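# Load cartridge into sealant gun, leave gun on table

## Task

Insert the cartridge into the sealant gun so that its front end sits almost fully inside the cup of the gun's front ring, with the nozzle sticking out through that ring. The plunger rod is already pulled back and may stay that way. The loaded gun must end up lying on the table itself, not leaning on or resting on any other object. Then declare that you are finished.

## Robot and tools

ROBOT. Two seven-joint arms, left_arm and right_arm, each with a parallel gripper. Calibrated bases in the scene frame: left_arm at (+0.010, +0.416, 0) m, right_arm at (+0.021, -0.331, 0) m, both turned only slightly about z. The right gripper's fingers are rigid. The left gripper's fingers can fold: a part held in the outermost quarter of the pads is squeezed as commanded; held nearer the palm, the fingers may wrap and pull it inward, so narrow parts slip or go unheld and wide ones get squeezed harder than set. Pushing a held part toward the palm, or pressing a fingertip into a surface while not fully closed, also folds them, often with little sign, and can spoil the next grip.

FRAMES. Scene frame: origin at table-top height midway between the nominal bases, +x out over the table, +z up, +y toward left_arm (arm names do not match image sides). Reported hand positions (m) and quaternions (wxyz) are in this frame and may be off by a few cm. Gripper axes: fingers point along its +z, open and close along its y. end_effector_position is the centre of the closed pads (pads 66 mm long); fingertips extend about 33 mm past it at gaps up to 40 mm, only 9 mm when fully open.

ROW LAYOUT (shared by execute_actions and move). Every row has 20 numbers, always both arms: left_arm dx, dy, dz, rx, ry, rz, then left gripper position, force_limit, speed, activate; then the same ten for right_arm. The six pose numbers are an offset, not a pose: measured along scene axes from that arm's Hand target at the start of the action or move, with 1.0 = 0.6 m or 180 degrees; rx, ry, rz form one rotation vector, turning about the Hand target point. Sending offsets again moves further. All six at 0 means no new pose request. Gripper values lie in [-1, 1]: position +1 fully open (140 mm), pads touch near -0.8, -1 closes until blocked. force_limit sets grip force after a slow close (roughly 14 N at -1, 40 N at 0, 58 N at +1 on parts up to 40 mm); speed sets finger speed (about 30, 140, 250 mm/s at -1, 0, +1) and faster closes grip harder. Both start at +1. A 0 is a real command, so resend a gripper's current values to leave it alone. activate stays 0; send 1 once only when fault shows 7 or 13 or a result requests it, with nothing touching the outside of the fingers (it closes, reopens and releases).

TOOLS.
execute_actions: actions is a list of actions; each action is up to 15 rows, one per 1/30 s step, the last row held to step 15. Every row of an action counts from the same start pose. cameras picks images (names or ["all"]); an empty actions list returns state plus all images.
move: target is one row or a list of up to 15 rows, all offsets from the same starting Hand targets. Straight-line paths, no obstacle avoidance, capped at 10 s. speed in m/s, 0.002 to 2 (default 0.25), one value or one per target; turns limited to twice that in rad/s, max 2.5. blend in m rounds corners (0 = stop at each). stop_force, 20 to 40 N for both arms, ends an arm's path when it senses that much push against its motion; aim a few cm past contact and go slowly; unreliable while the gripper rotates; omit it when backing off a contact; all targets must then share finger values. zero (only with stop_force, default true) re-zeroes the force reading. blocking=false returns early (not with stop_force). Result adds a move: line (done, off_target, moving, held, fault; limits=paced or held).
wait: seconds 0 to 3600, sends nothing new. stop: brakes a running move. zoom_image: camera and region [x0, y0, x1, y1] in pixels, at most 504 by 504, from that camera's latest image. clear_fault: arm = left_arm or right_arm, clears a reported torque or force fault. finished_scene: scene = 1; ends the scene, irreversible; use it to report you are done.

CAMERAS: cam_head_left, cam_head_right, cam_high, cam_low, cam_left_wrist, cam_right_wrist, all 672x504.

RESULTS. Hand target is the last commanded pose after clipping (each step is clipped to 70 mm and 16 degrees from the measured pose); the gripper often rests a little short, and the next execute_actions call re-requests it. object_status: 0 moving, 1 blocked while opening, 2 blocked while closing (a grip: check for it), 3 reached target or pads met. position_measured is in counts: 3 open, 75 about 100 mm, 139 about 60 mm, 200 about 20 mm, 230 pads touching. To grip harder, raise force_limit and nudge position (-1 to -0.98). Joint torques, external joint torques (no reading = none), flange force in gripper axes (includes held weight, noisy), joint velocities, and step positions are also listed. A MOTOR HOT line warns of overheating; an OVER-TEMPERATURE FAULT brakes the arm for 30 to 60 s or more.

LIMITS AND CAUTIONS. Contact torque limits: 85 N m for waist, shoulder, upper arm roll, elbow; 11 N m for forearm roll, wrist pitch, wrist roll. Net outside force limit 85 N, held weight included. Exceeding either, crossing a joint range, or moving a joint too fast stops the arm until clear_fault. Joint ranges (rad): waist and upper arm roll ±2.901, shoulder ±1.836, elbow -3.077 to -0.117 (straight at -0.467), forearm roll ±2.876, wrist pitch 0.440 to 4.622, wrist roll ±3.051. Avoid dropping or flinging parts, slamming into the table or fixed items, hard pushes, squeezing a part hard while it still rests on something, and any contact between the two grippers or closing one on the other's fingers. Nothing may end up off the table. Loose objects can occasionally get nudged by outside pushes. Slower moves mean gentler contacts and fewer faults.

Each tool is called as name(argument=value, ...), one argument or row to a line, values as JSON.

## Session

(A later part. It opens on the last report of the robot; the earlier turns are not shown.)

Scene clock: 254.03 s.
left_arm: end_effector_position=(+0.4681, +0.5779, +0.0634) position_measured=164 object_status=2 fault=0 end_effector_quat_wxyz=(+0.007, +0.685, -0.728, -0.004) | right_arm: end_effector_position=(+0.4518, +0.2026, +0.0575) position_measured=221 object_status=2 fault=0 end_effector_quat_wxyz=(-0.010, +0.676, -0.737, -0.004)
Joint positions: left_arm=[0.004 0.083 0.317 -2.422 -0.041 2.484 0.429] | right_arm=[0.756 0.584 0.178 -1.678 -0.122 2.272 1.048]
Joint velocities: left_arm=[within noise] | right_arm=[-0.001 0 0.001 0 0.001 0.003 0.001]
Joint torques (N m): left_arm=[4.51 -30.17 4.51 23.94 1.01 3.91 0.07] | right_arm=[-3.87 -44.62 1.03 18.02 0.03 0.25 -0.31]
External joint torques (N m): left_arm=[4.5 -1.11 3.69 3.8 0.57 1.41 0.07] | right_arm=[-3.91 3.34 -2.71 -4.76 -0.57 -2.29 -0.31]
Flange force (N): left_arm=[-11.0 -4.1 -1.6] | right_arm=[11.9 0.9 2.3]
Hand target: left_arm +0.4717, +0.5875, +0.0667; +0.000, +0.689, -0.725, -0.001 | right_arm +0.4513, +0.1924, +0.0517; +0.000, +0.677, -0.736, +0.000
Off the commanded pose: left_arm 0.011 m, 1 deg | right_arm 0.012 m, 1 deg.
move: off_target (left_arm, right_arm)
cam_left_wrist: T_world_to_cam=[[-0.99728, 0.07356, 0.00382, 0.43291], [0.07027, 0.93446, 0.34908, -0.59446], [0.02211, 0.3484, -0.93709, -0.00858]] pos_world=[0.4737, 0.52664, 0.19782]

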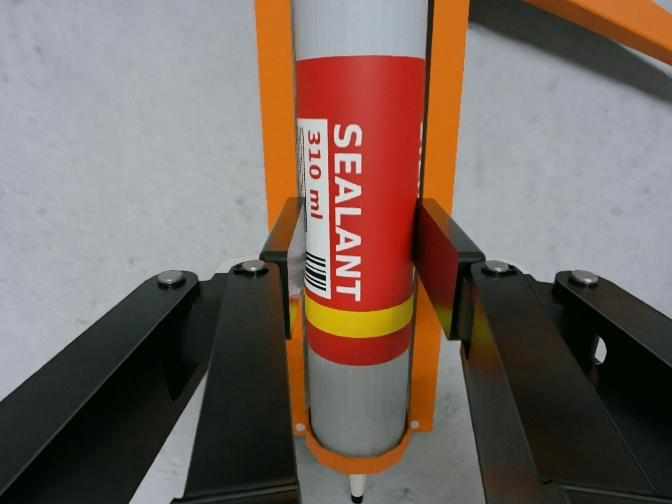

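move(
  target=[
    [0.0005,0.004,0.005,0,0,0.008,-1,-0.1,-1,0,0,-0.004,0,0,0,0,-1,0,-1,0],
    [0.0005,0.006,0.001,0,0,-0.008,-1,-0.1,-1,0,0,-0.004,0,0,0,0,-1,0,-1,0],
    [0.0005,0.006,0.008,0,0,0.008,-1,-0.1,-1,0,0,-0.004,0,0,0,0,-1,0,-1,0],
    [0.0005,0.007,0.001,0,0,0,-1,-0.1,-1,0,0,-0.004,0,0,0,0,-1,0,-1,0],
  ],
  speed=0.02,
  blend=0.001,
  cameras=["cam_left_wrist"],
)

zoom_image(
  camera="cam_left_wrist",
  region=[280, 354, 430, 504],
)

Scene clock: 260.07 s.
left_arm: end_effector_position=(+0.4654, +0.5795, +0.0631) position_measured=164 object_status=2 fault=0 end_effector_quat_wxyz=(+0.013, +0.686, -0.728, -0.005) | right_arm: end_effector_position=(+0.4505, +0.2036, +0.0584) position_measured=221 object_status=2 fault=0 end_effector_quat_wxyz=(-0.013, +0.677, -0.735, -0.005)
Joint positions: left_arm=[0.006 0.085 0.32 -2.416 -0.044 2.469 0.435] | right_arm=[0.753 0.579 0.182 -1.687 -0.122 2.281 1.046]
Joint velocities: left_arm=[-0.001 0 0.001 0 0.001 0 0.008] | right_arm=[within noise]
Joint torques (N m): left_arm=[5.67 -30.28 5.09 24.28 1.39 4.96 0.23] | right_arm=[-5.09 -44.49 -0.25 17.92 -0.17 -0.38 -0.27]
External joint torques (N m): left_arm=[5.62 -1.08 4.19 4.07 0.94 2.48 0.23] | right_arm=[-5.01 3.41 -3.95 -4.93 -0.77 -2.94 -0.27]
Flange force (N): left_arm=[-12.8 -3.1 0.6] | right_arm=[12.3 -0.7 1.5]
Hand target: left_arm +0.4720, +0.5917, +0.0673; +0.000, +0.689, -0.725, -0.001 | right_arm +0.4513, +0.1900, +0.0517; +0.000, +0.677, -0.736, +0.000
Off the commanded pose: left_arm 0.014 m, 2 deg | right_arm 0.015 m, 2 deg.
move: off_target (left_arm, right_arm)
cam_left_wrist: T_world_to_cam=[[-0.9973, 0.07207, 0.01385, 0.4302], [0.07243, 0.93627, 0.34373, -0.59732], [0.01181, 0.34381, -0.93897, -0.00172]] pos_world=[0.47232, 0.52885, 0.19775]

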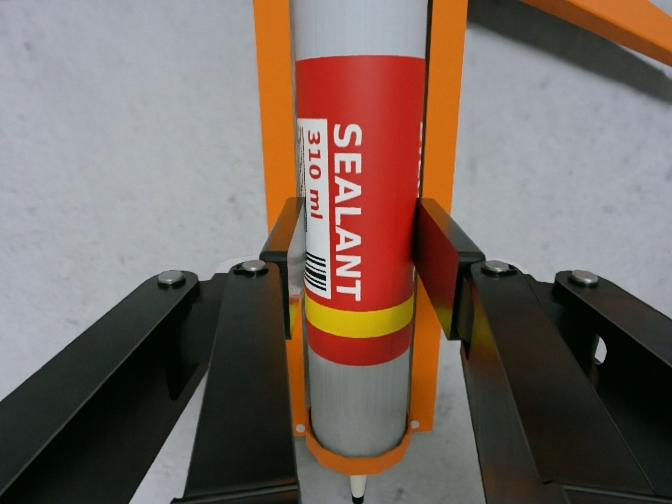

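Scaled by 3.360.

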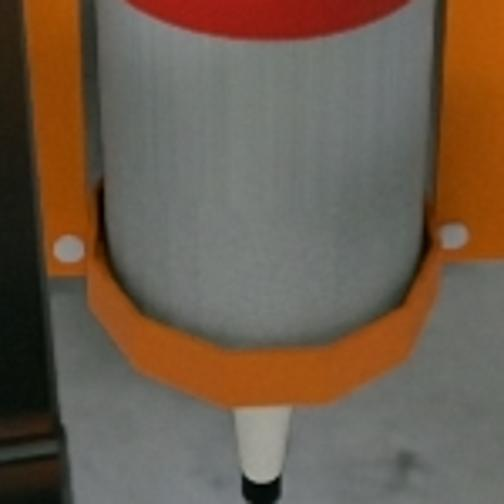

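move(
  target=[
    [0.0005,-0.018,0.005,0.0055,-0.0004,0,-1,-0.1,-1,0,0,0.012,0.006,0,0,0,-1,0,-1,0],
    [0.0005,-0.018,0.0055,0.0066,-0.0005,0,-1,-0.1,-1,0,0,0.012,0.006,0,0,0,-1,0,-1,0],
  ],
  speed=0.02,
  cameras=["cam_left_wrist","cam_low"],
)

zoom_image(
  camera="cam_left_wrist",
  region=[280, 354, 430, 504],
)

zoom_image(
  camera="cam_low",
  region=[345, 285, 375, 315],
)

Scene clock: 270.70 s.
left_arm: end_effector_position=(+0.4671, +0.5773, +0.0659) position_measured=164 object_status=2 fault=0 end_effector_quat_wxyz=(+0.001, +0.686, -0.727, -0.012) | right_arm: end_effector_position=(+0.4518, +0.2028, +0.0584) position_measured=221 object_status=2 fault=0 end_effector_quat_wxyz=(-0.007, +0.677, -0.736, -0.004)
Joint positions: left_arm=[-0.008 0.071 0.32 -2.43 -0.003 2.486 0.387] | right_arm=[0.755 0.589 0.18 -1.666 -0.122 2.258 1.046]
Joint velocities: left_arm=[0 0.001 0 -0.001 0 0.001 -0.006] | right_arm=[within noise]
Joint torques (N m): left_arm=[1.42 -31.41 1.36 22.49 1.09 3.69 -0.32] | right_arm=[-1.75 -45.44 1.64 21.29 -0.04 1.08 -0.05]
External joint torques (N m): left_arm=[1.39 -2.52 0.62 2.15 0.65 1.16 -0.33] | right_arm=[-1.6 2.57 -1.99 -1.49 -0.64 -1.43 -0.05]
Flange force (N): left_arm=[-0.8 2.0 -4.6] | right_arm=[-1.0 -3.5 2.2]
Hand target: left_arm +0.4723, +0.5809, +0.0706; -0.008, +0.689, -0.725, -0.008 | right_arm +0.4513, +0.1972, +0.0553; +0.000, +0.677, -0.736, +0.000
Off the commanded pose: left_arm 0.008 m, 1 deg | right_arm 0.006 m, 1 deg.
move: off_target (left_arm, right_arm)
cam_left_wrist: T_world_to_cam=[[-0.99748, 0.07065, 0.00699, 0.43344], [0.06826, 0.92728, 0.36809, -0.59089], [0.01952, 0.36764, -0.92976, -0.01629]] pos_world=[0.473, 0.52329, 0.19933]
Images, in order (width x height): cam_low 672x504, cam_left_wrist 672x504.

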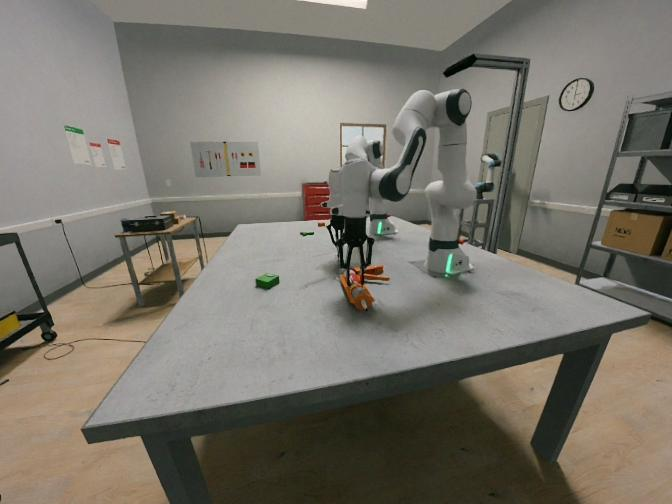

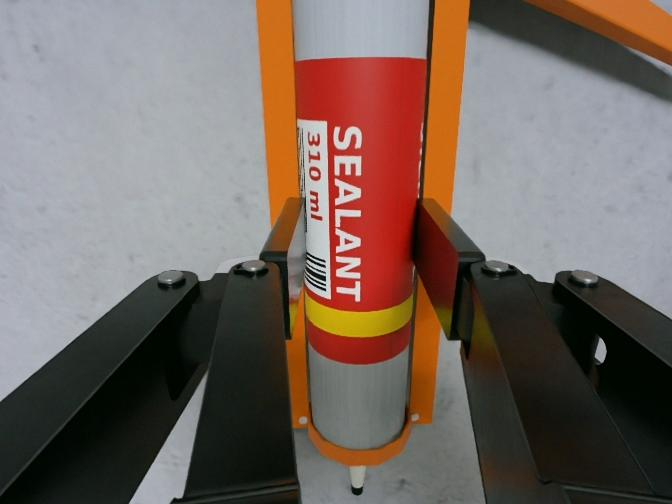

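Scaled by 3.360.

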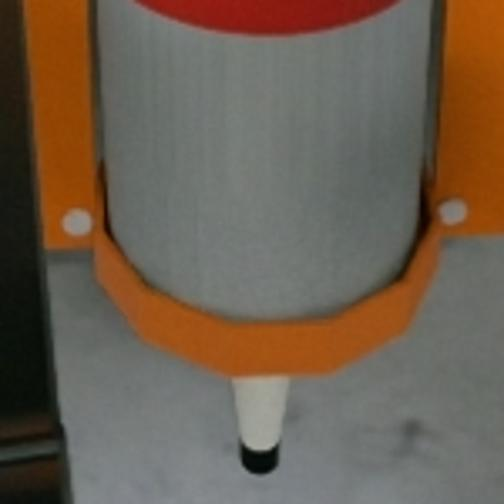

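Scaled by 16.800.

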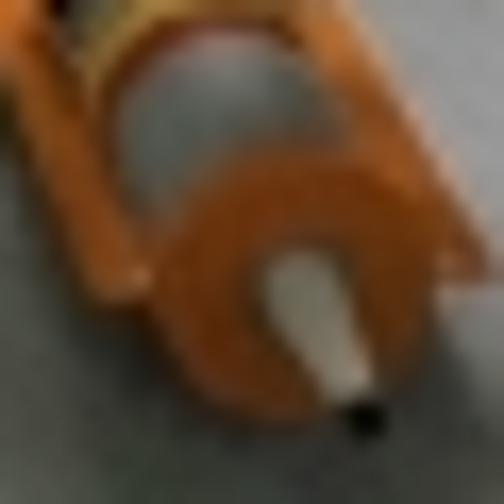

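move(
  target=[
    [0.002,0.014,0,0,0,0.002,-1,-0.1,-1,0,-0.0006,-0.01,-0.004,0,0,0,-1,0,-1,0],
    [0.002,0.018,0.001,0,0,0.002,-1,-0.1,-1,0,-0.0006,-0.014,-0.006,0,0,0,-1,0,-1,0],
  ],
  speed=0.015,
  cameras=["cam_left_wrist","cam_low"],
)

zoom_image(
  camera="cam_left_wrist",
  region=[280, 354, 430, 504],
)

zoom_image(
  camera="cam_low",
  region=[345, 285, 375, 315],
)

Scene clock: 274.50 s.
left_arm: end_effector_position=(+0.4670, +0.5783, +0.0654) position_measured=164 object_status=2 fault=0 end_effector_quat_wxyz=(+0.004, +0.687, -0.727, -0.012) | right_arm: end_effector_position=(+0.4503, +0.2030, +0.0584) position_measured=221 object_status=2 fault=0 end_effector_quat_wxyz=(-0.013, +0.677, -0.736, -0.005)
Joint positions: left_arm=[-0.005 0.077 0.32 -2.422 -0.008 2.477 0.393] | right_arm=[0.753 0.576 0.182 -1.691 -0.121 2.284 1.046]
Joint torques (N m): left_arm=[6.2 -31.14 6.06 26.09 1.56 4.67 0.21] | right_arm=[-5.46 -44.67 -0.44 16.88 -0.16 -0.69 -0.36]
External joint torques (N m): left_arm=[6.08 -2.19 5.17 5.82 1.12 2.16 0.21] | right_arm=[-5.64 2.99 -4.3 -5.83 -0.75 -3.24 -0.36]
Flange force (N): left_arm=[-15.1 -5.3 -3.4] | right_arm=[17.2 1.4 0.4]
Hand target: left_arm +0.4735, +0.5917, +0.0712; -0.008, +0.691, -0.723, -0.008 | right_arm +0.4509, +0.1888, +0.0517; +0.000, +0.677, -0.736, +0.000
Off the commanded pose: left_arm 0.016 m, 2 deg | right_arm 0.016 m, 2 deg.
move: off_target (left_arm, right_arm)
cam_left_wrist: T_world_to_cam=[[-0.99749, 0.06962, 0.01265, 0.43347], [0.06944, 0.92866, 0.36437, -0.59274], [0.01362, 0.36434, -0.93117, -0.0124]] pos_world=[0.47371, 0.52479, 0.19894]
Images, in order (width x height): cam_low 672x504, cam_left_wrist 672x504.

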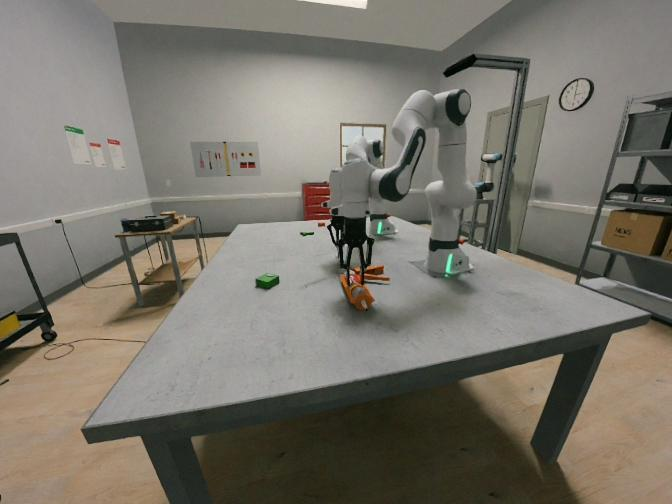

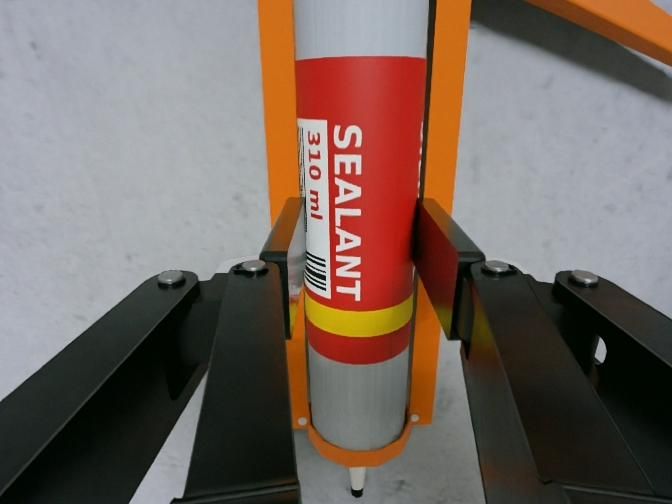

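Scaled by 3.360.

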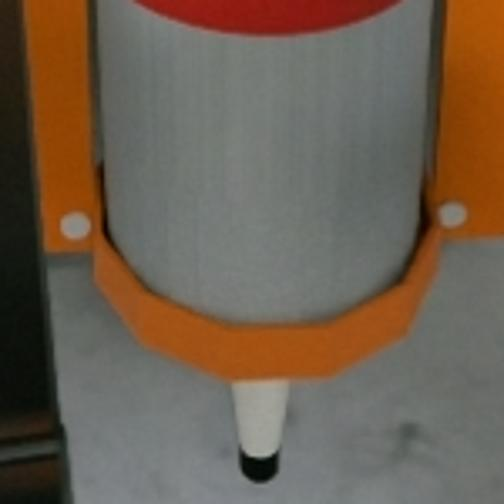

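Scaled by 16.800.

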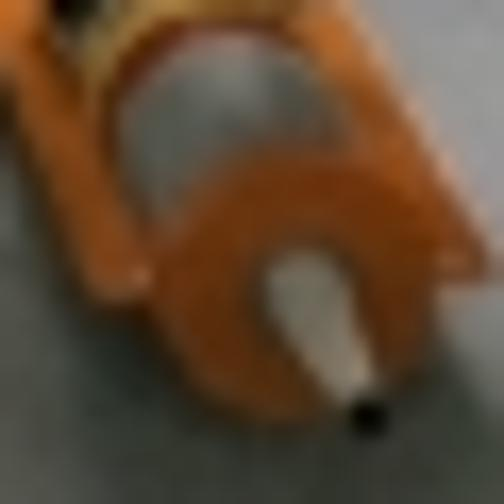

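move(
  target=[
    [-0.001,-0.016,-0.002,0,0,0,-1,-0.1,-1,0,0.0006,0.014,0,0,0,0,-1,0,-1,0],
    [-0.001,-0.016,-0.002,0,0,0,-1,-0.1,-1,0,0.0006,0.016,-0.009,0,0,0,-1,0,-1,0],
  ],
  speed=0.02,
  cameras=["cam_right_wrist"],
)

Scene clock: 294.70 s.
left_arm: end_effector_position=(+0.4677, +0.5778, +0.0657) position_measured=164 object_status=2 fault=0 end_effector_quat_wxyz=(+0.001, +0.688, -0.725, -0.012) | right_arm: end_effector_position=(+0.4517, +0.2038, +0.0516) position_measured=221 object_status=2 fault=0 end_effector_quat_wxyz=(-0.006, +0.677, -0.736, -0.004)
Joint positions: left_arm=[-0.008 0.073 0.321 -2.428 -0.005 2.486 0.384] | right_arm=[0.76 0.602 0.176 -1.663 -0.123 2.266 1.046]
Joint torques (N m): left_arm=[1.87 -30.72 1.66 22.58 1.07 3.87 -0.35] | right_arm=[-1.88 -43.92 0.66 19.75 -0.18 1.33 0.02]
External joint torques (N m): left_arm=[1.85 -1.8 0.9 2.31 0.63 1.35 -0.35] | right_arm=[-1.88 4.56 -3.13 -3.05 -0.79 -1.19 0.02]
Flange force (N): left_arm=[-2.3 0.1 -2.6] | right_arm=[1.3 -2.6 6.3]
Hand target: left_arm +0.4729, +0.5821, +0.0700; -0.008, +0.691, -0.723, -0.008 | right_arm +0.4513, +0.1984, +0.0463; +0.000, +0.677, -0.736, +0.000
Off the commanded pose: left_arm 0.008 m, 1 deg | right_arm 0.008 m, 1 deg.
move: off_target (left_arm, right_arm)
cam_right_wrist: T_world_to_cam=[[-0.99802, 0.06167, -0.01247, 0.44809], [0.05345, 0.9356, 0.349, -0.22664], [0.03319, 0.34764, -0.93704, 0.11052]] pos_world=[0.45564, 0.14599, 0.18825]

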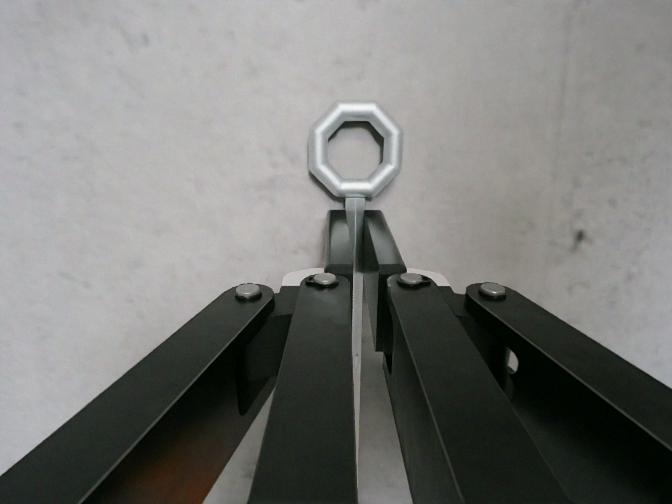

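move(
  target=[
    [0.002,0.016,0,0,0,0.002,-1,-0.1,-1,0,-0.0006,-0.012,-0.006,0,0,0,-1,0,-1,0],
    [0.002,0.018,0.001,0,0,0.002,-1,-0.1,-1,0,-0.0006,-0.014,-0.008,0,0,0,-1,0,-1,0],
  ],
  speed=0.015,
  cameras=["cam_left_wrist"],
)

zoom_image(
  camera="cam_left_wrist",
  region=[280, 354, 430, 504],
)

Scene clock: 297.47 s.
left_arm: end_effector_position=(+0.4688, +0.5794, +0.0661) position_measured=164 object_status=2 fault=0 end_effector_quat_wxyz=(+0.003, +0.688, -0.725, -0.012) | right_arm: end_effector_position=(+0.4520, +0.2047, +0.0505) position_measured=221 object_status=2 fault=0 end_effector_quat_wxyz=(-0.015, +0.677, -0.736, -0.005)
Joint positions: left_arm=[-0.005 0.079 0.321 -2.418 -0.01 2.478 0.392] | right_arm=[0.759 0.591 0.175 -1.688 -0.122 2.301 1.046]
Joint velocities: left_arm=[within noise] | right_arm=[0.001 0.001 0.001 -0.002 0.002 0.004 -0.001]
Joint torques (N m): left_arm=[6.52 -30 6.29 25.39 1.46 4.67 0.14] | right_arm=[-4.84 -43.48 -0.12 16.58 -0.06 -0.71 -0.29]
External joint torques (N m): left_arm=[6.51 -0.9 5.5 5.12 1.01 2.16 0.14] | right_arm=[-4.74 4.45 -3.75 -6.05 -0.65 -3.27 -0.29]
Flange force (N): left_arm=[-16.1 -6.2 -0.1] | right_arm=[13.6 0.6 2.5]
Hand target: left_arm +0.4741, +0.5929, +0.0706; -0.008, +0.693, -0.721, -0.008 | right_arm +0.4509, +0.1900, +0.0415; +0.000, +0.677, -0.736, +0.000
Off the commanded pose: left_arm 0.015 m, 1 deg | right_arm 0.017 m, 2 deg.
move: off_target (left_arm, right_arm)
cam_left_wrist: T_world_to_cam=[[-0.99779, 0.06565, 0.00993, 0.43786], [0.06474, 0.92878, 0.36494, -0.59197], [0.01474, 0.36478, -0.93098, -0.01294]] pos_world=[0.47541, 0.52578, 0.19964]

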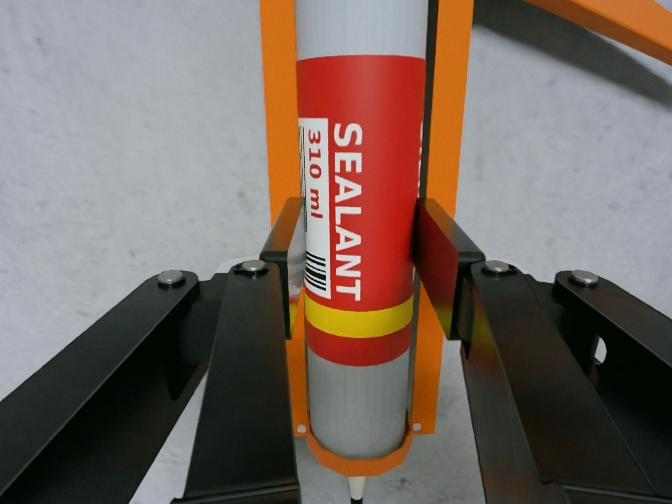

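Scaled by 3.360.

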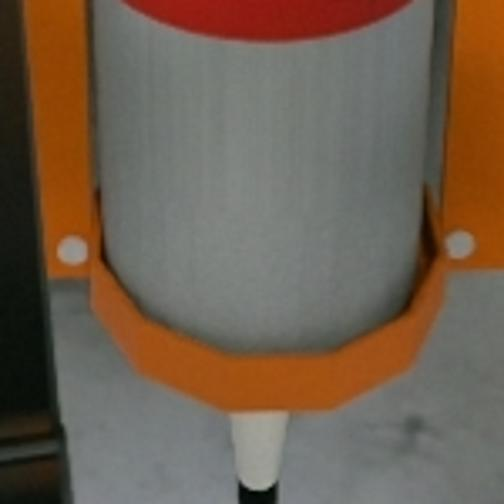

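move(
  target=[
    [-0.003,0.001,0,0,0,0.005,-1,-0.1,-1,0,0,0,0,0,0,0,-1,0,-1,0],
    [-0.002,0.003,0.004,0,0,-0.005,-1,-0.1,-1,0,0,0,0,0,0,0,-1,0,-1,0],
    [-0.002,0.004,-0.003,0,0,0.005,-1,-0.1,-1,0,0,-0.002,0,0,0,0,-1,0,-1,0],
    [-0.002,0.004,0.001,0,0,0,-1,-0.1,-1,0,0,-0.002,0,0,0,0,-1,0,-1,0],
  ],
  speed=0.02,
  blend=0.001,
  cameras=["cam_left_wrist"],
)

zoom_image(
  camera="cam_left_wrist",
  region=[280, 354, 430, 504],
)

Scene clock: 301.87 s.
left_arm: end_effector_position=(+0.4675, +0.5811, +0.0656) position_measured=164 object_status=2 fault=0 end_effector_quat_wxyz=(+0.004, +0.688, -0.725, -0.012) | right_arm: end_effector_position=(+0.4518, +0.2059, +0.0519) position_measured=221 object_status=2 fault=0 end_effector_quat_wxyz=(-0.018, +0.678, -0.735, -0.006)
Joint positions: left_arm=[-0.003 0.08 0.324 -2.418 -0.013 2.476 0.398] | right_arm=[0.758 0.588 0.177 -1.692 -0.122 2.306 1.046]
Joint torques (N m): left_arm=[6.77 -30.01 6.72 24.85 1.98 4.68 0.04] | right_arm=[-5.52 -42.89 -0.76 15.99 -0.15 -1.03 -0.37]
External joint torques (N m): left_arm=[6.81 -0.91 5.95 4.57 1.54 2.18 0.03] | right_arm=[-5.51 4.93 -4.47 -6.62 -0.74 -3.59 -0.37]
Flange force (N): left_arm=[-15.5 -3.4 -0.6] | right_arm=[15.1 0.1 2.8]
Hand target: left_arm +0.4729, +0.5953, +0.0712; -0.008, +0.693, -0.721, -0.008 | right_arm +0.4509, +0.1888, +0.0415; +0.000, +0.677, -0.736, +0.000
Off the commanded pose: left_arm 0.016 m, 2 deg | right_arm 0.020 m, 2 deg.
move: off_target (left_arm, right_arm)
cam_left_wrist: T_world_to_cam=[[-0.99779, 0.0654, 0.01185, 0.43639], [0.06524, 0.92946, 0.3631, -0.59381], [0.01273, 0.36307, -0.93167, -0.01213]] pos_world=[0.47431, 0.52779, 0.19914]

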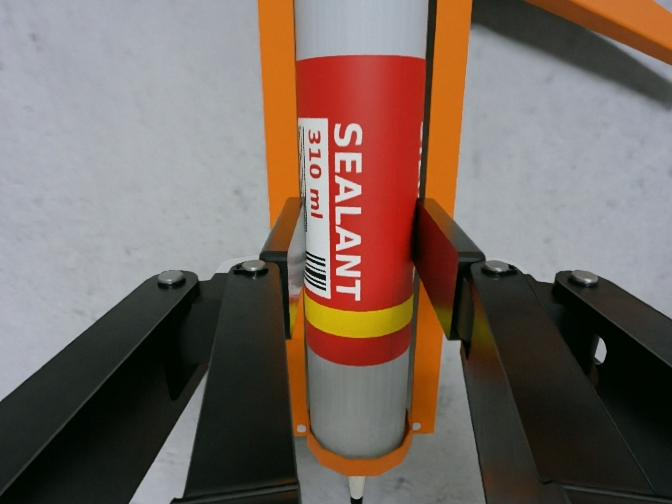

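Scaled by 3.360.

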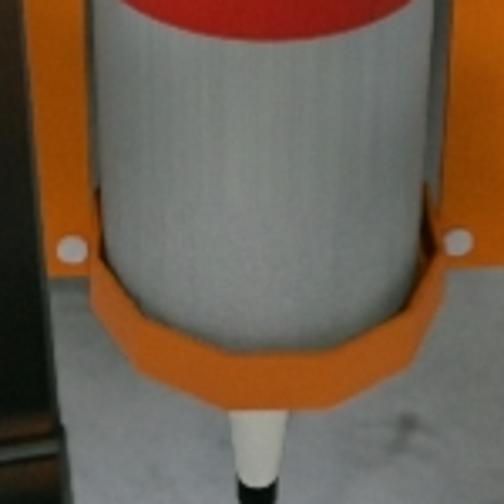

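move(
  target=[
    [-0.001,-0.02,-0.0105,-0.0055,0.0004,0,-1,-0.1,-1,0,0.0006,0.018,0.0,0,0,0,-1,0,-1,0],
  ],
  speed=0.02,
)

move(
  target=[
    [0,0,0,0,0,0,0.1,-0.2,-1,0,0,0,0,0,0,0,-1,0,-1,0],
    [0,0.01,0.25,0,0,0,0.1,-0.2,-1,0,0,0,0,0,0,0,-1,0,-1,0],
  ],
  speed=0.15,
  cameras=["cam_left_wrist"],
)

zoom_image(
  camera="cam_left_wrist",
  region=[300, 260, 420, 350],
)

move(
  target=[
    [0,-0.12,0.08,0,0,0,0.1,-0.1,-1,0,0,0,0,0,0,0,-1,0,-1,0],
  ],
  speed=0.15,
  cameras=["cam_left_wrist"],
)

zoom_image(
  camera="cam_left_wrist",
  region=[310, 40, 430, 130],
)

zoom_image(
  camera="cam_left_wrist",
  region=[310, 300, 430, 390],
)

Scene clock: 305.80 s.
left_arm: end_effector_position=(+0.4706, +0.5814, +0.0660) position_measured=164 object_status=2 fault=0 end_effector_quat_wxyz=(+0.002, +0.692, -0.722, -0.004) | right_arm: end_effector_position=(+0.4546, +0.2072, +0.0496) position_measured=221 object_status=2 fault=0 end_effector_quat_wxyz=(-0.011, +0.677, -0.736, -0.004)
Joint positions: left_arm=[0 0.08 0.324 -2.419 -0.031 2.487 0.406] | right_arm=[0.764 0.609 0.171 -1.658 -0.123 2.281 1.047]
Joint velocities: left_arm=[0.002 0.001 0.001 -0.002 -0.002 0.001 0.006] | right_arm=[0.002 0.001 0 0.001 0.002 -0.003 0.001]
Joint torques (N m): left_arm=[1.4 -27.63 0.36 20.47 -0.25 3.9 -0.12] | right_arm=[-0.85 -42.69 1.35 18.98 -0.05 1.12 0.02]
External joint torques (N m): left_arm=[1.31 1.47 -0.54 0.12 -0.7 1.35 -0.12] | right_arm=[-0.61 5.96 -2.18 -3.81 -0.64 -1.43 0.02]
Flange force (N): left_arm=[-2.3 -3.6 7.8] | right_arm=[-0.6 -1.6 8.2]
Hand target: left_arm +0.4723, +0.5833, +0.0649; -0.001, +0.693, -0.721, -0.003 | right_arm +0.4513, +0.1996, +0.0415; +0.000, +0.677, -0.736, +0.000
Off the commanded pose: left_arm 0.003 m, 0 deg | right_arm 0.012 m, 1 deg.
move: off_target (right_arm)

Scene clock: 308.90 s.
left_arm: end_effector_position=(+0.4735, +0.5891, +0.2147) position_measured=117 object_status=3 fault=0 end_effector_quat_wxyz=(-0.002, +0.692, -0.722, -0.001) | right_arm: end_effector_position=(+0.4545, +0.2072, +0.0494) position_measured=221 object_status=2 fault=0 end_effector_quat_wxyz=(-0.011, +0.677, -0.736, -0.004)
Joint positions: left_arm=[0.005 -0.162 0.323 -2.259 0.063 2.108 0.35] | right_arm=[0.765 0.609 0.171 -1.658 -0.123 2.28 1.047]
Joint velocities: left_arm=[-0.002 0 0 0.001 0.001 -0.004 -0.004] | right_arm=[within noise]
Joint torques (N m): left_arm=[0.74 -24.44 -2.78 24.5 0.91 2.37 -0.24] | right_arm=[-1.32 -42.97 1.62 19.43 0.12 0.95 -0.02]
External joint torques (N m): left_arm=[0.83 0.22 -0.99 0.29 0.26 -0.2 -0.24] | right_arm=[-1.36 5.59 -2.11 -3.3 -0.48 -1.59 -0.02]
Flange force (N): left_arm=[0.5 -1.0 -1.0] | right_arm=[-1.2 -3.3 7.0]
Hand target: left_arm +0.4723, +0.5893, +0.2149; -0.001, +0.693, -0.721, -0.003 | right_arm +0.4513, +0.1996, +0.0415; +0.000, +0.677, -0.736, +0.000
Off the commanded pose: left_arm 0.001 m, 0 deg | right_arm 0.011 m, 1 deg.
move: done
cam_left_wrist: T_world_to_cam=[[-0.99839, 0.05542, -0.01238, 0.45147], [0.04731, 0.93236, 0.35842, -0.64795], [0.0314, 0.35726, -0.93348, 0.11876]] pos_world=[0.47766, 0.53668, 0.34869]

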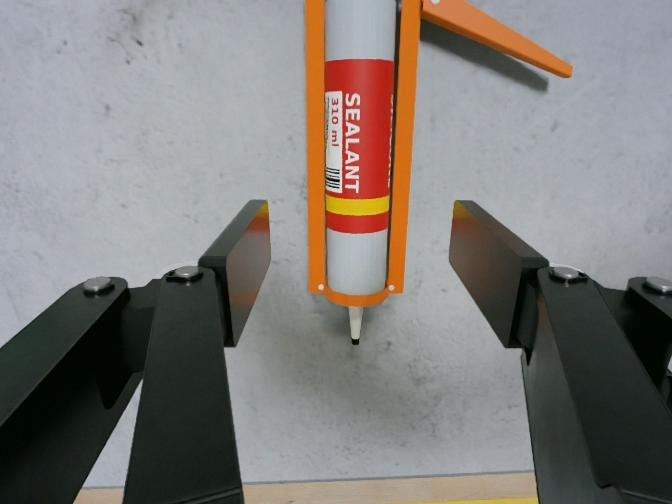

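Scaled by 4.200.

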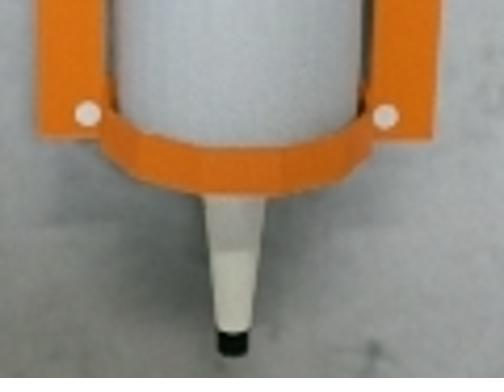

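Scene clock: 310.63 s.
left_arm: end_effector_position=(+0.4730, +0.5180, +0.2621) position_measured=117 object_status=3 fault=0 end_effector_quat_wxyz=(-0.002, +0.691, -0.723, -0.003) | right_arm: end_effector_position=(+0.4545, +0.2072, +0.0494) position_measured=221 object_status=2 fault=0 end_effector_quat_wxyz=(-0.011, +0.677, -0.736, -0.004)
Joint positions: left_arm=[-0.03 -0.258 0.209 -2.237 0.066 1.984 0.207] | right_arm=[0.765 0.609 0.171 -1.658 -0.123 2.28 1.047]
Joint velocities: left_arm=[-0.001 0.001 0 0.002 0 -0.001 -0.005] | right_arm=[within noise]
Joint torques (N m): left_arm=[1.04 -22.39 -2.93 25.17 0.26 2.38 -0.3] | right_arm=[-1.4 -42.94 1.59 19.36 0.11 0.97 0]
External joint torques (N m): left_arm=[1.07 0.35 -1.05 0.41 -0.44 -0.2 -0.3] | right_arm=[-1.48 5.34 -2.14 -3.19 -0.49 -1.54 0]
Flange force (N): left_arm=[0.6 -2.2 -1.2] | right_arm=[-0.9 -3.2 6.7]
Hand target: left_arm +0.4723, +0.5173, +0.2629; -0.001, +0.693, -0.721, -0.003 | right_arm +0.4513, +0.1996, +0.0415; +0.000, +0.677, -0.736, +0.000
Off the commanded pose: left_arm 0.001 m, 0 deg | right_arm 0.011 m, 1 deg.
move: done
cam_left_wrist: T_world_to_cam=[[-0.99821, 0.059, -0.00972, 0.45293], [0.0515, 0.93092, 0.36157, -0.60062], [0.03039, 0.36043, -0.93229, 0.18709]] pos_world=[0.47737, 0.46498, 0.39599]

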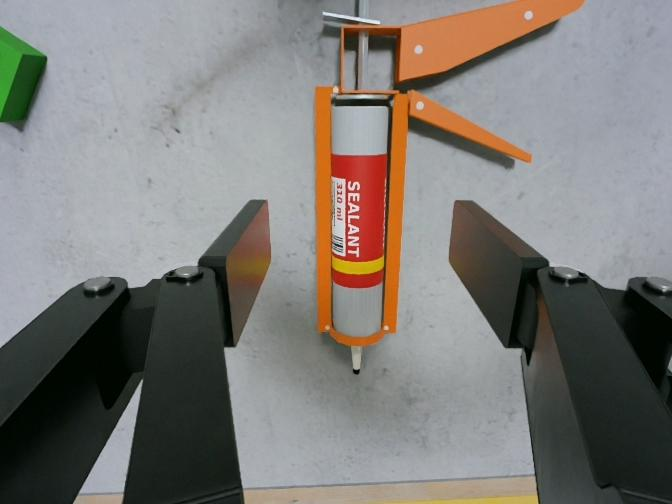

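Scaled by 4.200.

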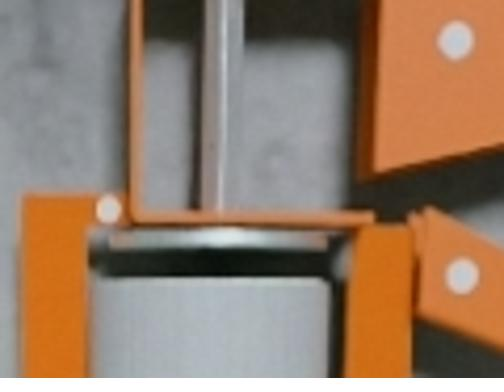

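Scaled by 4.200.

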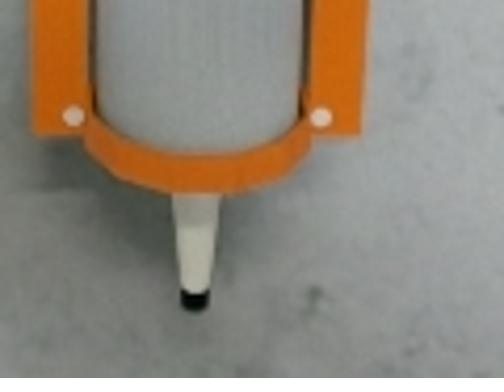

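move(
  target=[
    [0,0,0,0,0,0,0.1,-0.1,-1,0,0.001,0.004,0.022,0,0,0,-1,0,-1,0],
  ],
  speed=0.03,
  cameras=["cam_left_wrist"],
)

zoom_image(
  camera="cam_left_wrist",
  region=[310, 40, 430, 130],
)

zoom_image(
  camera="cam_left_wrist",
  region=[310, 300, 430, 390],
)

Scene clock: 316.50 s.
left_arm: end_effector_position=(+0.4730, +0.5180, +0.2621) position_measured=117 object_status=3 fault=0 end_effector_quat_wxyz=(-0.002, +0.691, -0.722, -0.003) | right_arm: end_effector_position=(+0.4537, +0.2039, +0.0550) position_measured=221 object_status=2 fault=0 end_effector_quat_wxyz=(-0.004, +0.676, -0.737, -0.001)
Joint positions: left_arm=[-0.03 -0.258 0.209 -2.237 0.066 1.984 0.205] | right_arm=[0.765 0.604 0.171 -1.646 -0.123 2.248 1.047]
Joint velocities: left_arm=[within noise] | right_arm=[0.002 -0.001 -0.001 0 0 -0.003 0.003]
Joint torques (N m): left_arm=[0.56 -22.29 -2.42 25.16 0.31 2.34 -0.28] | right_arm=[-1.33 -46.34 3.23 21.16 0.55 1.59 -0.02]
External joint torques (N m): left_arm=[0.56 0.39 -0.57 0.45 -0.39 -0.22 -0.28] | right_arm=[-1.37 1.84 -0.43 -1.48 -0.05 -0.88 -0.02]
Flange force (N): left_arm=[0.3 -2.6 -1.3] | right_arm=[1.6 -1.1 1.5]
Hand target: left_arm +0.4723, +0.5173, +0.2629; -0.001, +0.693, -0.721, -0.003 | right_arm +0.4519, +0.2020, +0.0547; +0.000, +0.677, -0.736, +0.000
Off the commanded pose: left_arm 0.001 m, 0 deg | right_arm 0.003 m, 0 deg.
move: done
cam_left_wrist: T_world_to_cam=[[-0.99833, 0.05691, -0.00958, 0.454], [0.0496, 0.93104, 0.36153, -0.59985], [0.02949, 0.36045, -0.93231, 0.18747]] pos_world=[0.47747, 0.46508, 0.39599]

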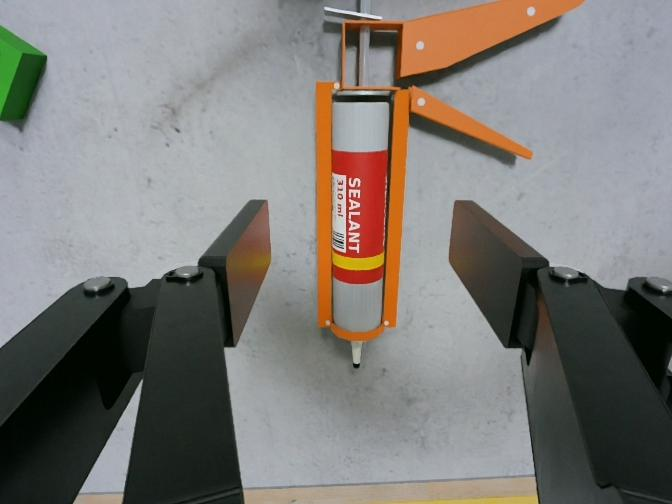

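Scaled by 4.200.

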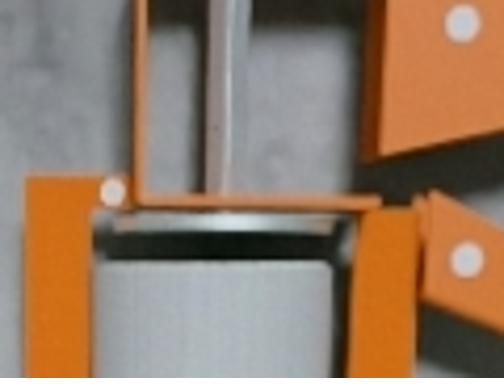

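Scaled by 4.200.

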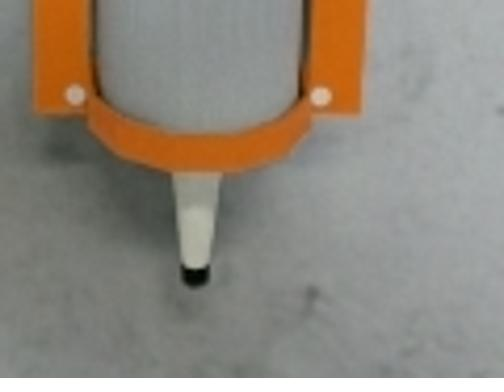

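move(
  target=[
    [0,0,0,0,0,0,0.1,-0.1,-1,0,0,0,0.006,0,0,0,-1,0,-1,0],
    [0,0,0,0,0,0,0.1,-0.1,-1,0,0,0,0.006,0,0,0,-0.4,0,-1,0],
  ],
  speed=0.03,
  cameras=["cam_left_wrist","cam_right_wrist","cam_low"],
)

zoom_image(
  camera="cam_left_wrist",
  region=[310, 40, 430, 130],
)

zoom_image(
  camera="cam_left_wrist",
  region=[310, 300, 430, 390],
)

zoom_image(
  camera="cam_low",
  region=[325, 255, 405, 315],
)

Scene clock: 321.73 s.
left_arm: end_effector_position=(+0.4730, +0.5180, +0.2621) position_measured=117 object_status=3 fault=0 end_effector_quat_wxyz=(-0.002, +0.691, -0.722, -0.003) | right_arm: end_effector_position=(+0.4524, +0.2027, +0.0579) position_measured=179 object_status=0 fault=0 end_effector_quat_wxyz=(-0.001, +0.677, -0.736, +0.000)
Joint positions: left_arm=[-0.03 -0.258 0.209 -2.237 0.066 1.984 0.205] | right_arm=[0.765 0.599 0.172 -1.645 -0.123 2.236 1.047]
Joint torques (N m): left_arm=[0.61 -22.36 -2.45 25.2 0.34 2.36 -0.31] | right_arm=[-1.32 -46.71 3.42 22.25 0.68 2.32 -0.04]
External joint torques (N m): left_arm=[0.61 0.32 -0.6 0.44 -0.36 -0.21 -0.31] | right_arm=[-1.43 1.7 -0.3 -0.59 0.08 -0.16 -0.04]
Flange force (N): left_arm=[0.4 -2.3 -1.3] | right_arm=[-0.4 -2.6 2.2]
Hand target: left_arm +0.4723, +0.5173, +0.2629; -0.001, +0.693, -0.721, -0.003 | right_arm +0.4519, +0.2020, +0.0583; +0.000, +0.677, -0.736, +0.000
Off the commanded pose: left_arm 0.001 m, 0 deg | right_arm 0.001 m, 0 deg.
move: done
cam_left_wrist: T_world_to_cam=[[-0.99833, 0.05691, -0.00958, 0.454], [0.0496, 0.93104, 0.36153, -0.59985], [0.02949, 0.36045, -0.93231, 0.18747]] pos_world=[0.47747, 0.46508, 0.39599]
cam_right_wrist: T_world_to_cam=[[-0.99796, 0.06295, -0.01064, 0.44868], [0.05565, 0.93943, 0.3382, -0.22903], [0.03129, 0.33692, -0.94101, 0.12013]] pos_world=[0.45675, 0.14644, 0.19527]
Images, in order (width x height): cam_low 672x504, cam_left_wrist 672x504, cam_right_wrist 672x504.

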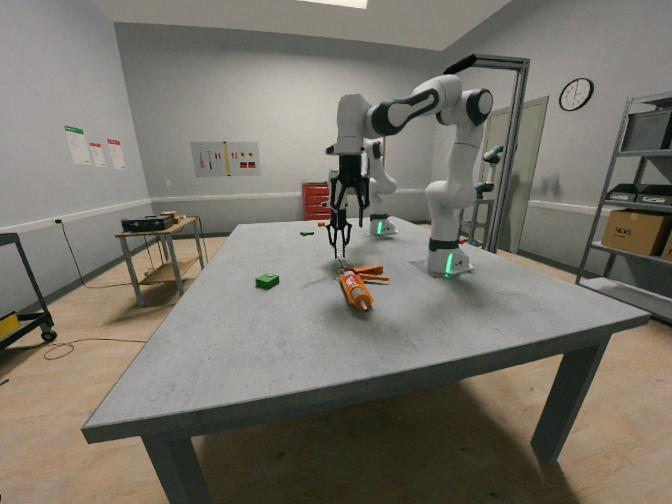

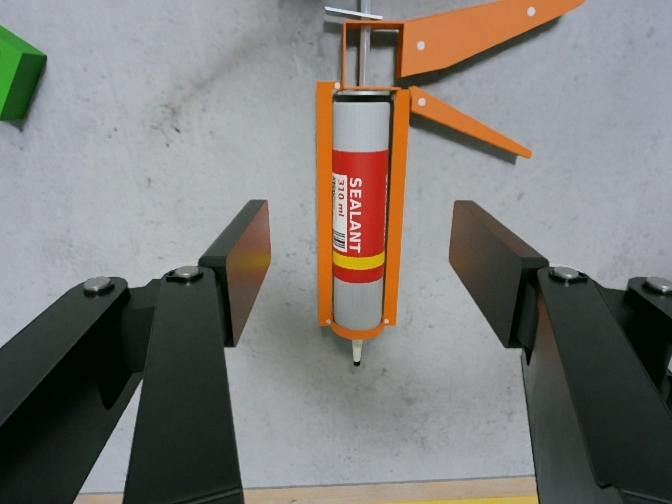

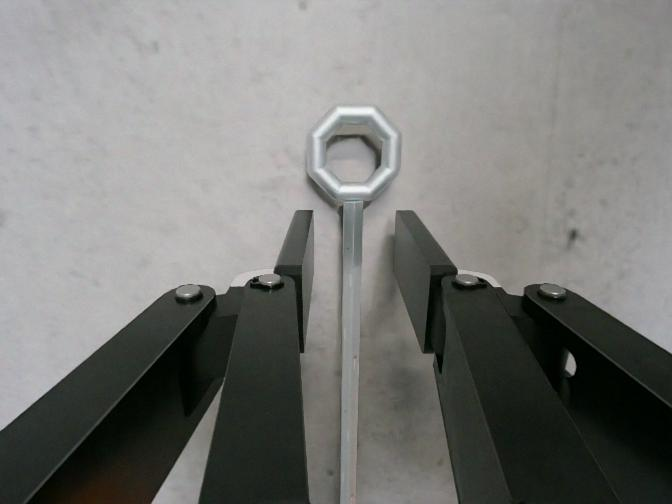

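Scaled by 4.200.

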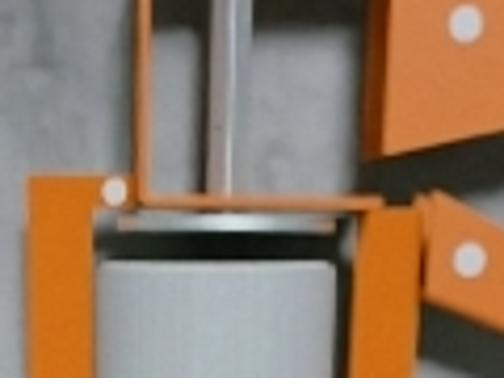

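Scaled by 4.200.

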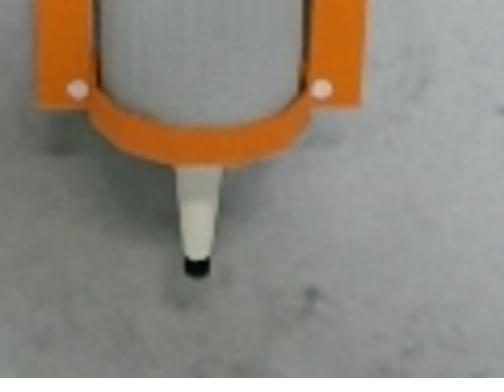

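Scaled by 6.300.

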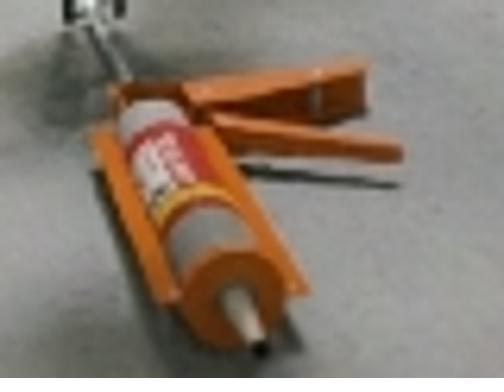

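move(
  target=[
    [0,0.033,-0.2333,0.249,-0.02,0,0.1,-0.1,-1,0,0,0,0.0,0,0,0,-0.4,0,-1,0],
  ],
  speed=0.15,
  cameras=["cam_left_wrist"],
)

zoom_image(
  camera="cam_left_wrist",
  region=[280, 180, 430, 300],
)

Scene clock: 337.30 s.
left_arm: end_effector_position=(+0.4730, +0.5303, +0.1408) position_measured=117 object_status=3 fault=0 end_effector_quat_wxyz=(+0.231, -0.622, +0.713, +0.225) | right_arm: end_effector_position=(+0.4524, +0.2027, +0.0579) position_measured=179 object_status=3 fault=0 end_effector_quat_wxyz=(-0.001, +0.677, -0.736, +0.000)
Joint positions: left_arm=[0.071 -0.067 -0.176 -2.477 0.842 2.203 -0.54] | right_arm=[0.765 0.599 0.172 -1.645 -0.123 2.236 1.047]
Joint velocities: left_arm=[0 -0.001 0 0 -0.001 0 0.005] | right_arm=[within noise]
Joint torques (N m): left_arm=[0.76 -26.81 0.47 21.99 0.17 1.3 0.05] | right_arm=[-1.31 -46.77 3.41 22.26 0.68 2.32 -0.01]
External joint torques (N m): left_arm=[0.72 -0.03 0.15 0.52 -0.43 0.11 0.07] | right_arm=[-1.04 1.56 -0.01 -0.59 0.08 -0.16 0]
Flange force (N): left_arm=[-1.1 -1.4 -0.3] | right_arm=[-0.5 -1.9 2.0]
Hand target: left_arm +0.4738, +0.5305, +0.1419; +0.231, -0.622, +0.714, +0.224 (not the last commanded pose) | right_arm +0.4519, +0.2020, +0.0583; +0.000, +0.677, -0.736, +0.000
Off the commanded pose: left_arm 0.019 m, 9 deg | right_arm 0.001 m, 0 deg.
move: held (left_arm; a check stopped the path); limits=held
pose unreachable (left arm): on one or more control steps of this call, first in action 0 (counted from 0), this arm could not follow its commanded pose, so it was not sent that pose on those steps. It may still have moved: this result reports where it is.
cause: moving toward the commanded pose would bring a part of the arm too close to another arm (a part of this arm just beyond joint 6 (wrist pitch) and a part of the right arm just beyond its joint 6 (wrist pitch), 26 mm apart when this arm was first held).
cam_left_wrist: T_world_to_cam=[[-0.98942, 0.14141, 0.03252, 0.39714], [0.10166, 0.51567, 0.85073, -0.44066], [0.10354, 0.84504, -0.52459, -0.27954]] pos_world=[0.46668, 0.4073, 0.21533]

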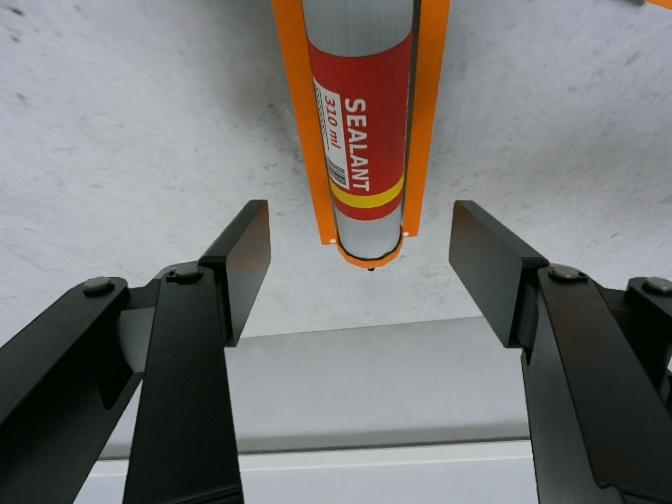

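Scaled by 3.360.

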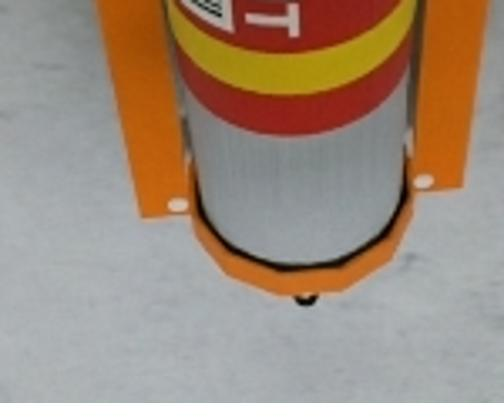

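zoom_image(
  camera="cam_left_wrist",
  region=[330, 225, 410, 280],
)

Scaled by 6.300.

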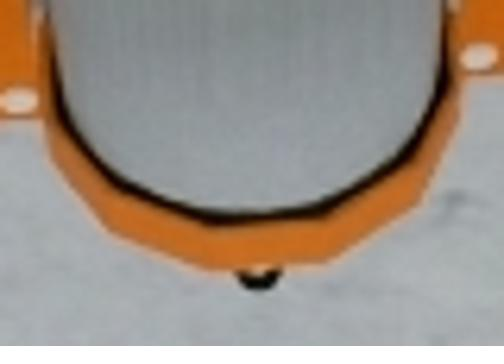

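execute_actions(
  actions=[],
  cameras=["cam_low","cam_left_wrist"],
)

zoom_image(
  camera="cam_low",
  region=[348, 290, 378, 314],
)

Scene clock: 355.03 s.
left_arm: end_effector_position=(+0.4729, +0.5303, +0.1408) position_measured=117 object_status=3 fault=0 end_effector_quat_wxyz=(+0.231, -0.622, +0.714, +0.225) | right_arm: end_effector_position=(+0.4524, +0.2027, +0.0579) position_measured=179 object_status=3 fault=0 end_effector_quat_wxyz=(-0.001, +0.677, -0.736, +0.000)
Joint positions: left_arm=[0.071 -0.067 -0.176 -2.477 0.842 2.203 -0.539] | right_arm=[0.765 0.599 0.172 -1.645 -0.123 2.236 1.047]
Joint velocities: within noise
Joint torques (N m): left_arm=[0.78 -26.83 0.14 21.96 0.12 1.3 0.07] | right_arm=[-1.3 -46.7 3.42 22.24 0.69 2.32 -0.01]
External joint torques (N m): left_arm=[0.77 -0.06 -0.14 0.45 -0.48 0.1 0.09] | right_arm=[-1.42 1.81 -0.32 -0.68 0.08 -0.17 -0.01]
Flange force (N): left_arm=[-0.9 -1.1 -0.6] | right_arm=[-0.3 -2.4 2.4]
Hand target: left_arm +0.4738, +0.5305, +0.1419; +0.231, -0.622, +0.714, +0.224 (not the last commanded pose) | right_arm +0.4519, +0.2020, +0.0583; +0.000, +0.677, -0.736, +0.000
Tool commands: left_gripper/position=+0.1 left_gripper/force_limit=-0.1 left_gripper/speed=-1.0 left_gripper/activate=+0.0 right_gripper/position=-0.4 right_gripper/force_limit=+0.0 right_gripper/speed=-1.0 right_gripper/activate=+0.0
Off the commanded pose: left_arm 0.019 m, 9 deg | right_arm 0.001 m, 0 deg.
camera_calibration:
cam_left_wrist: T_world_to_cam=[[-0.98929, 0.14211, 0.03325, 0.39664], [0.10266, 0.51563, 0.85064, -0.44109], [0.10373, 0.84494, -0.5247, -0.27957]] pos_world=[0.46668, 0.4073, 0.21533]
Images, in order (width x height): cam_low 672x504, cam_left_wrist 672x504.

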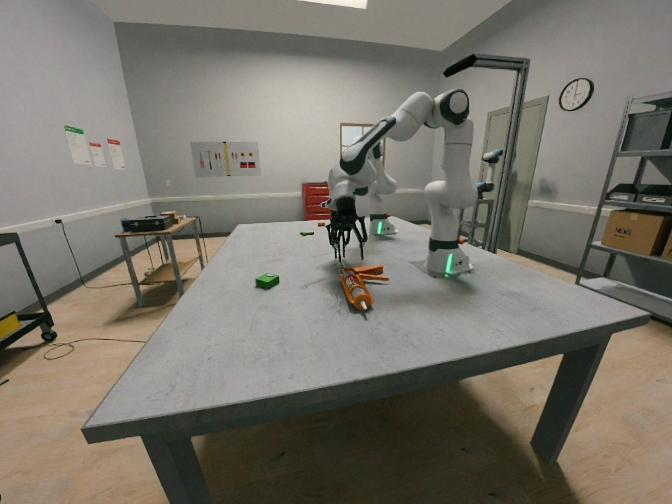

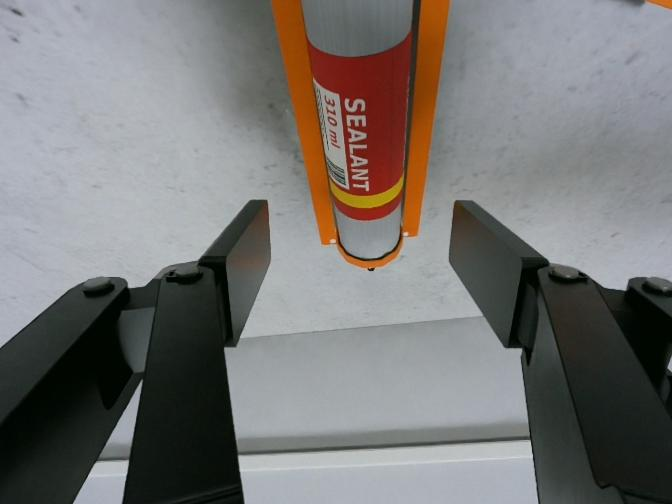

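Scaled by 16.800.

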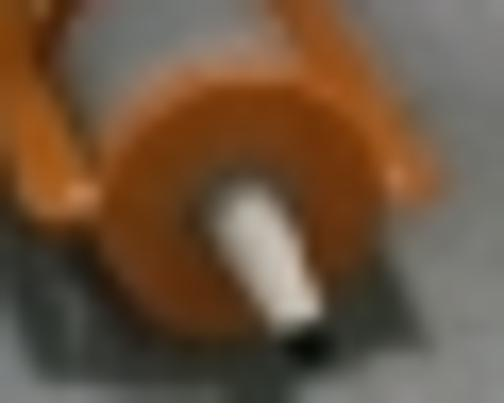

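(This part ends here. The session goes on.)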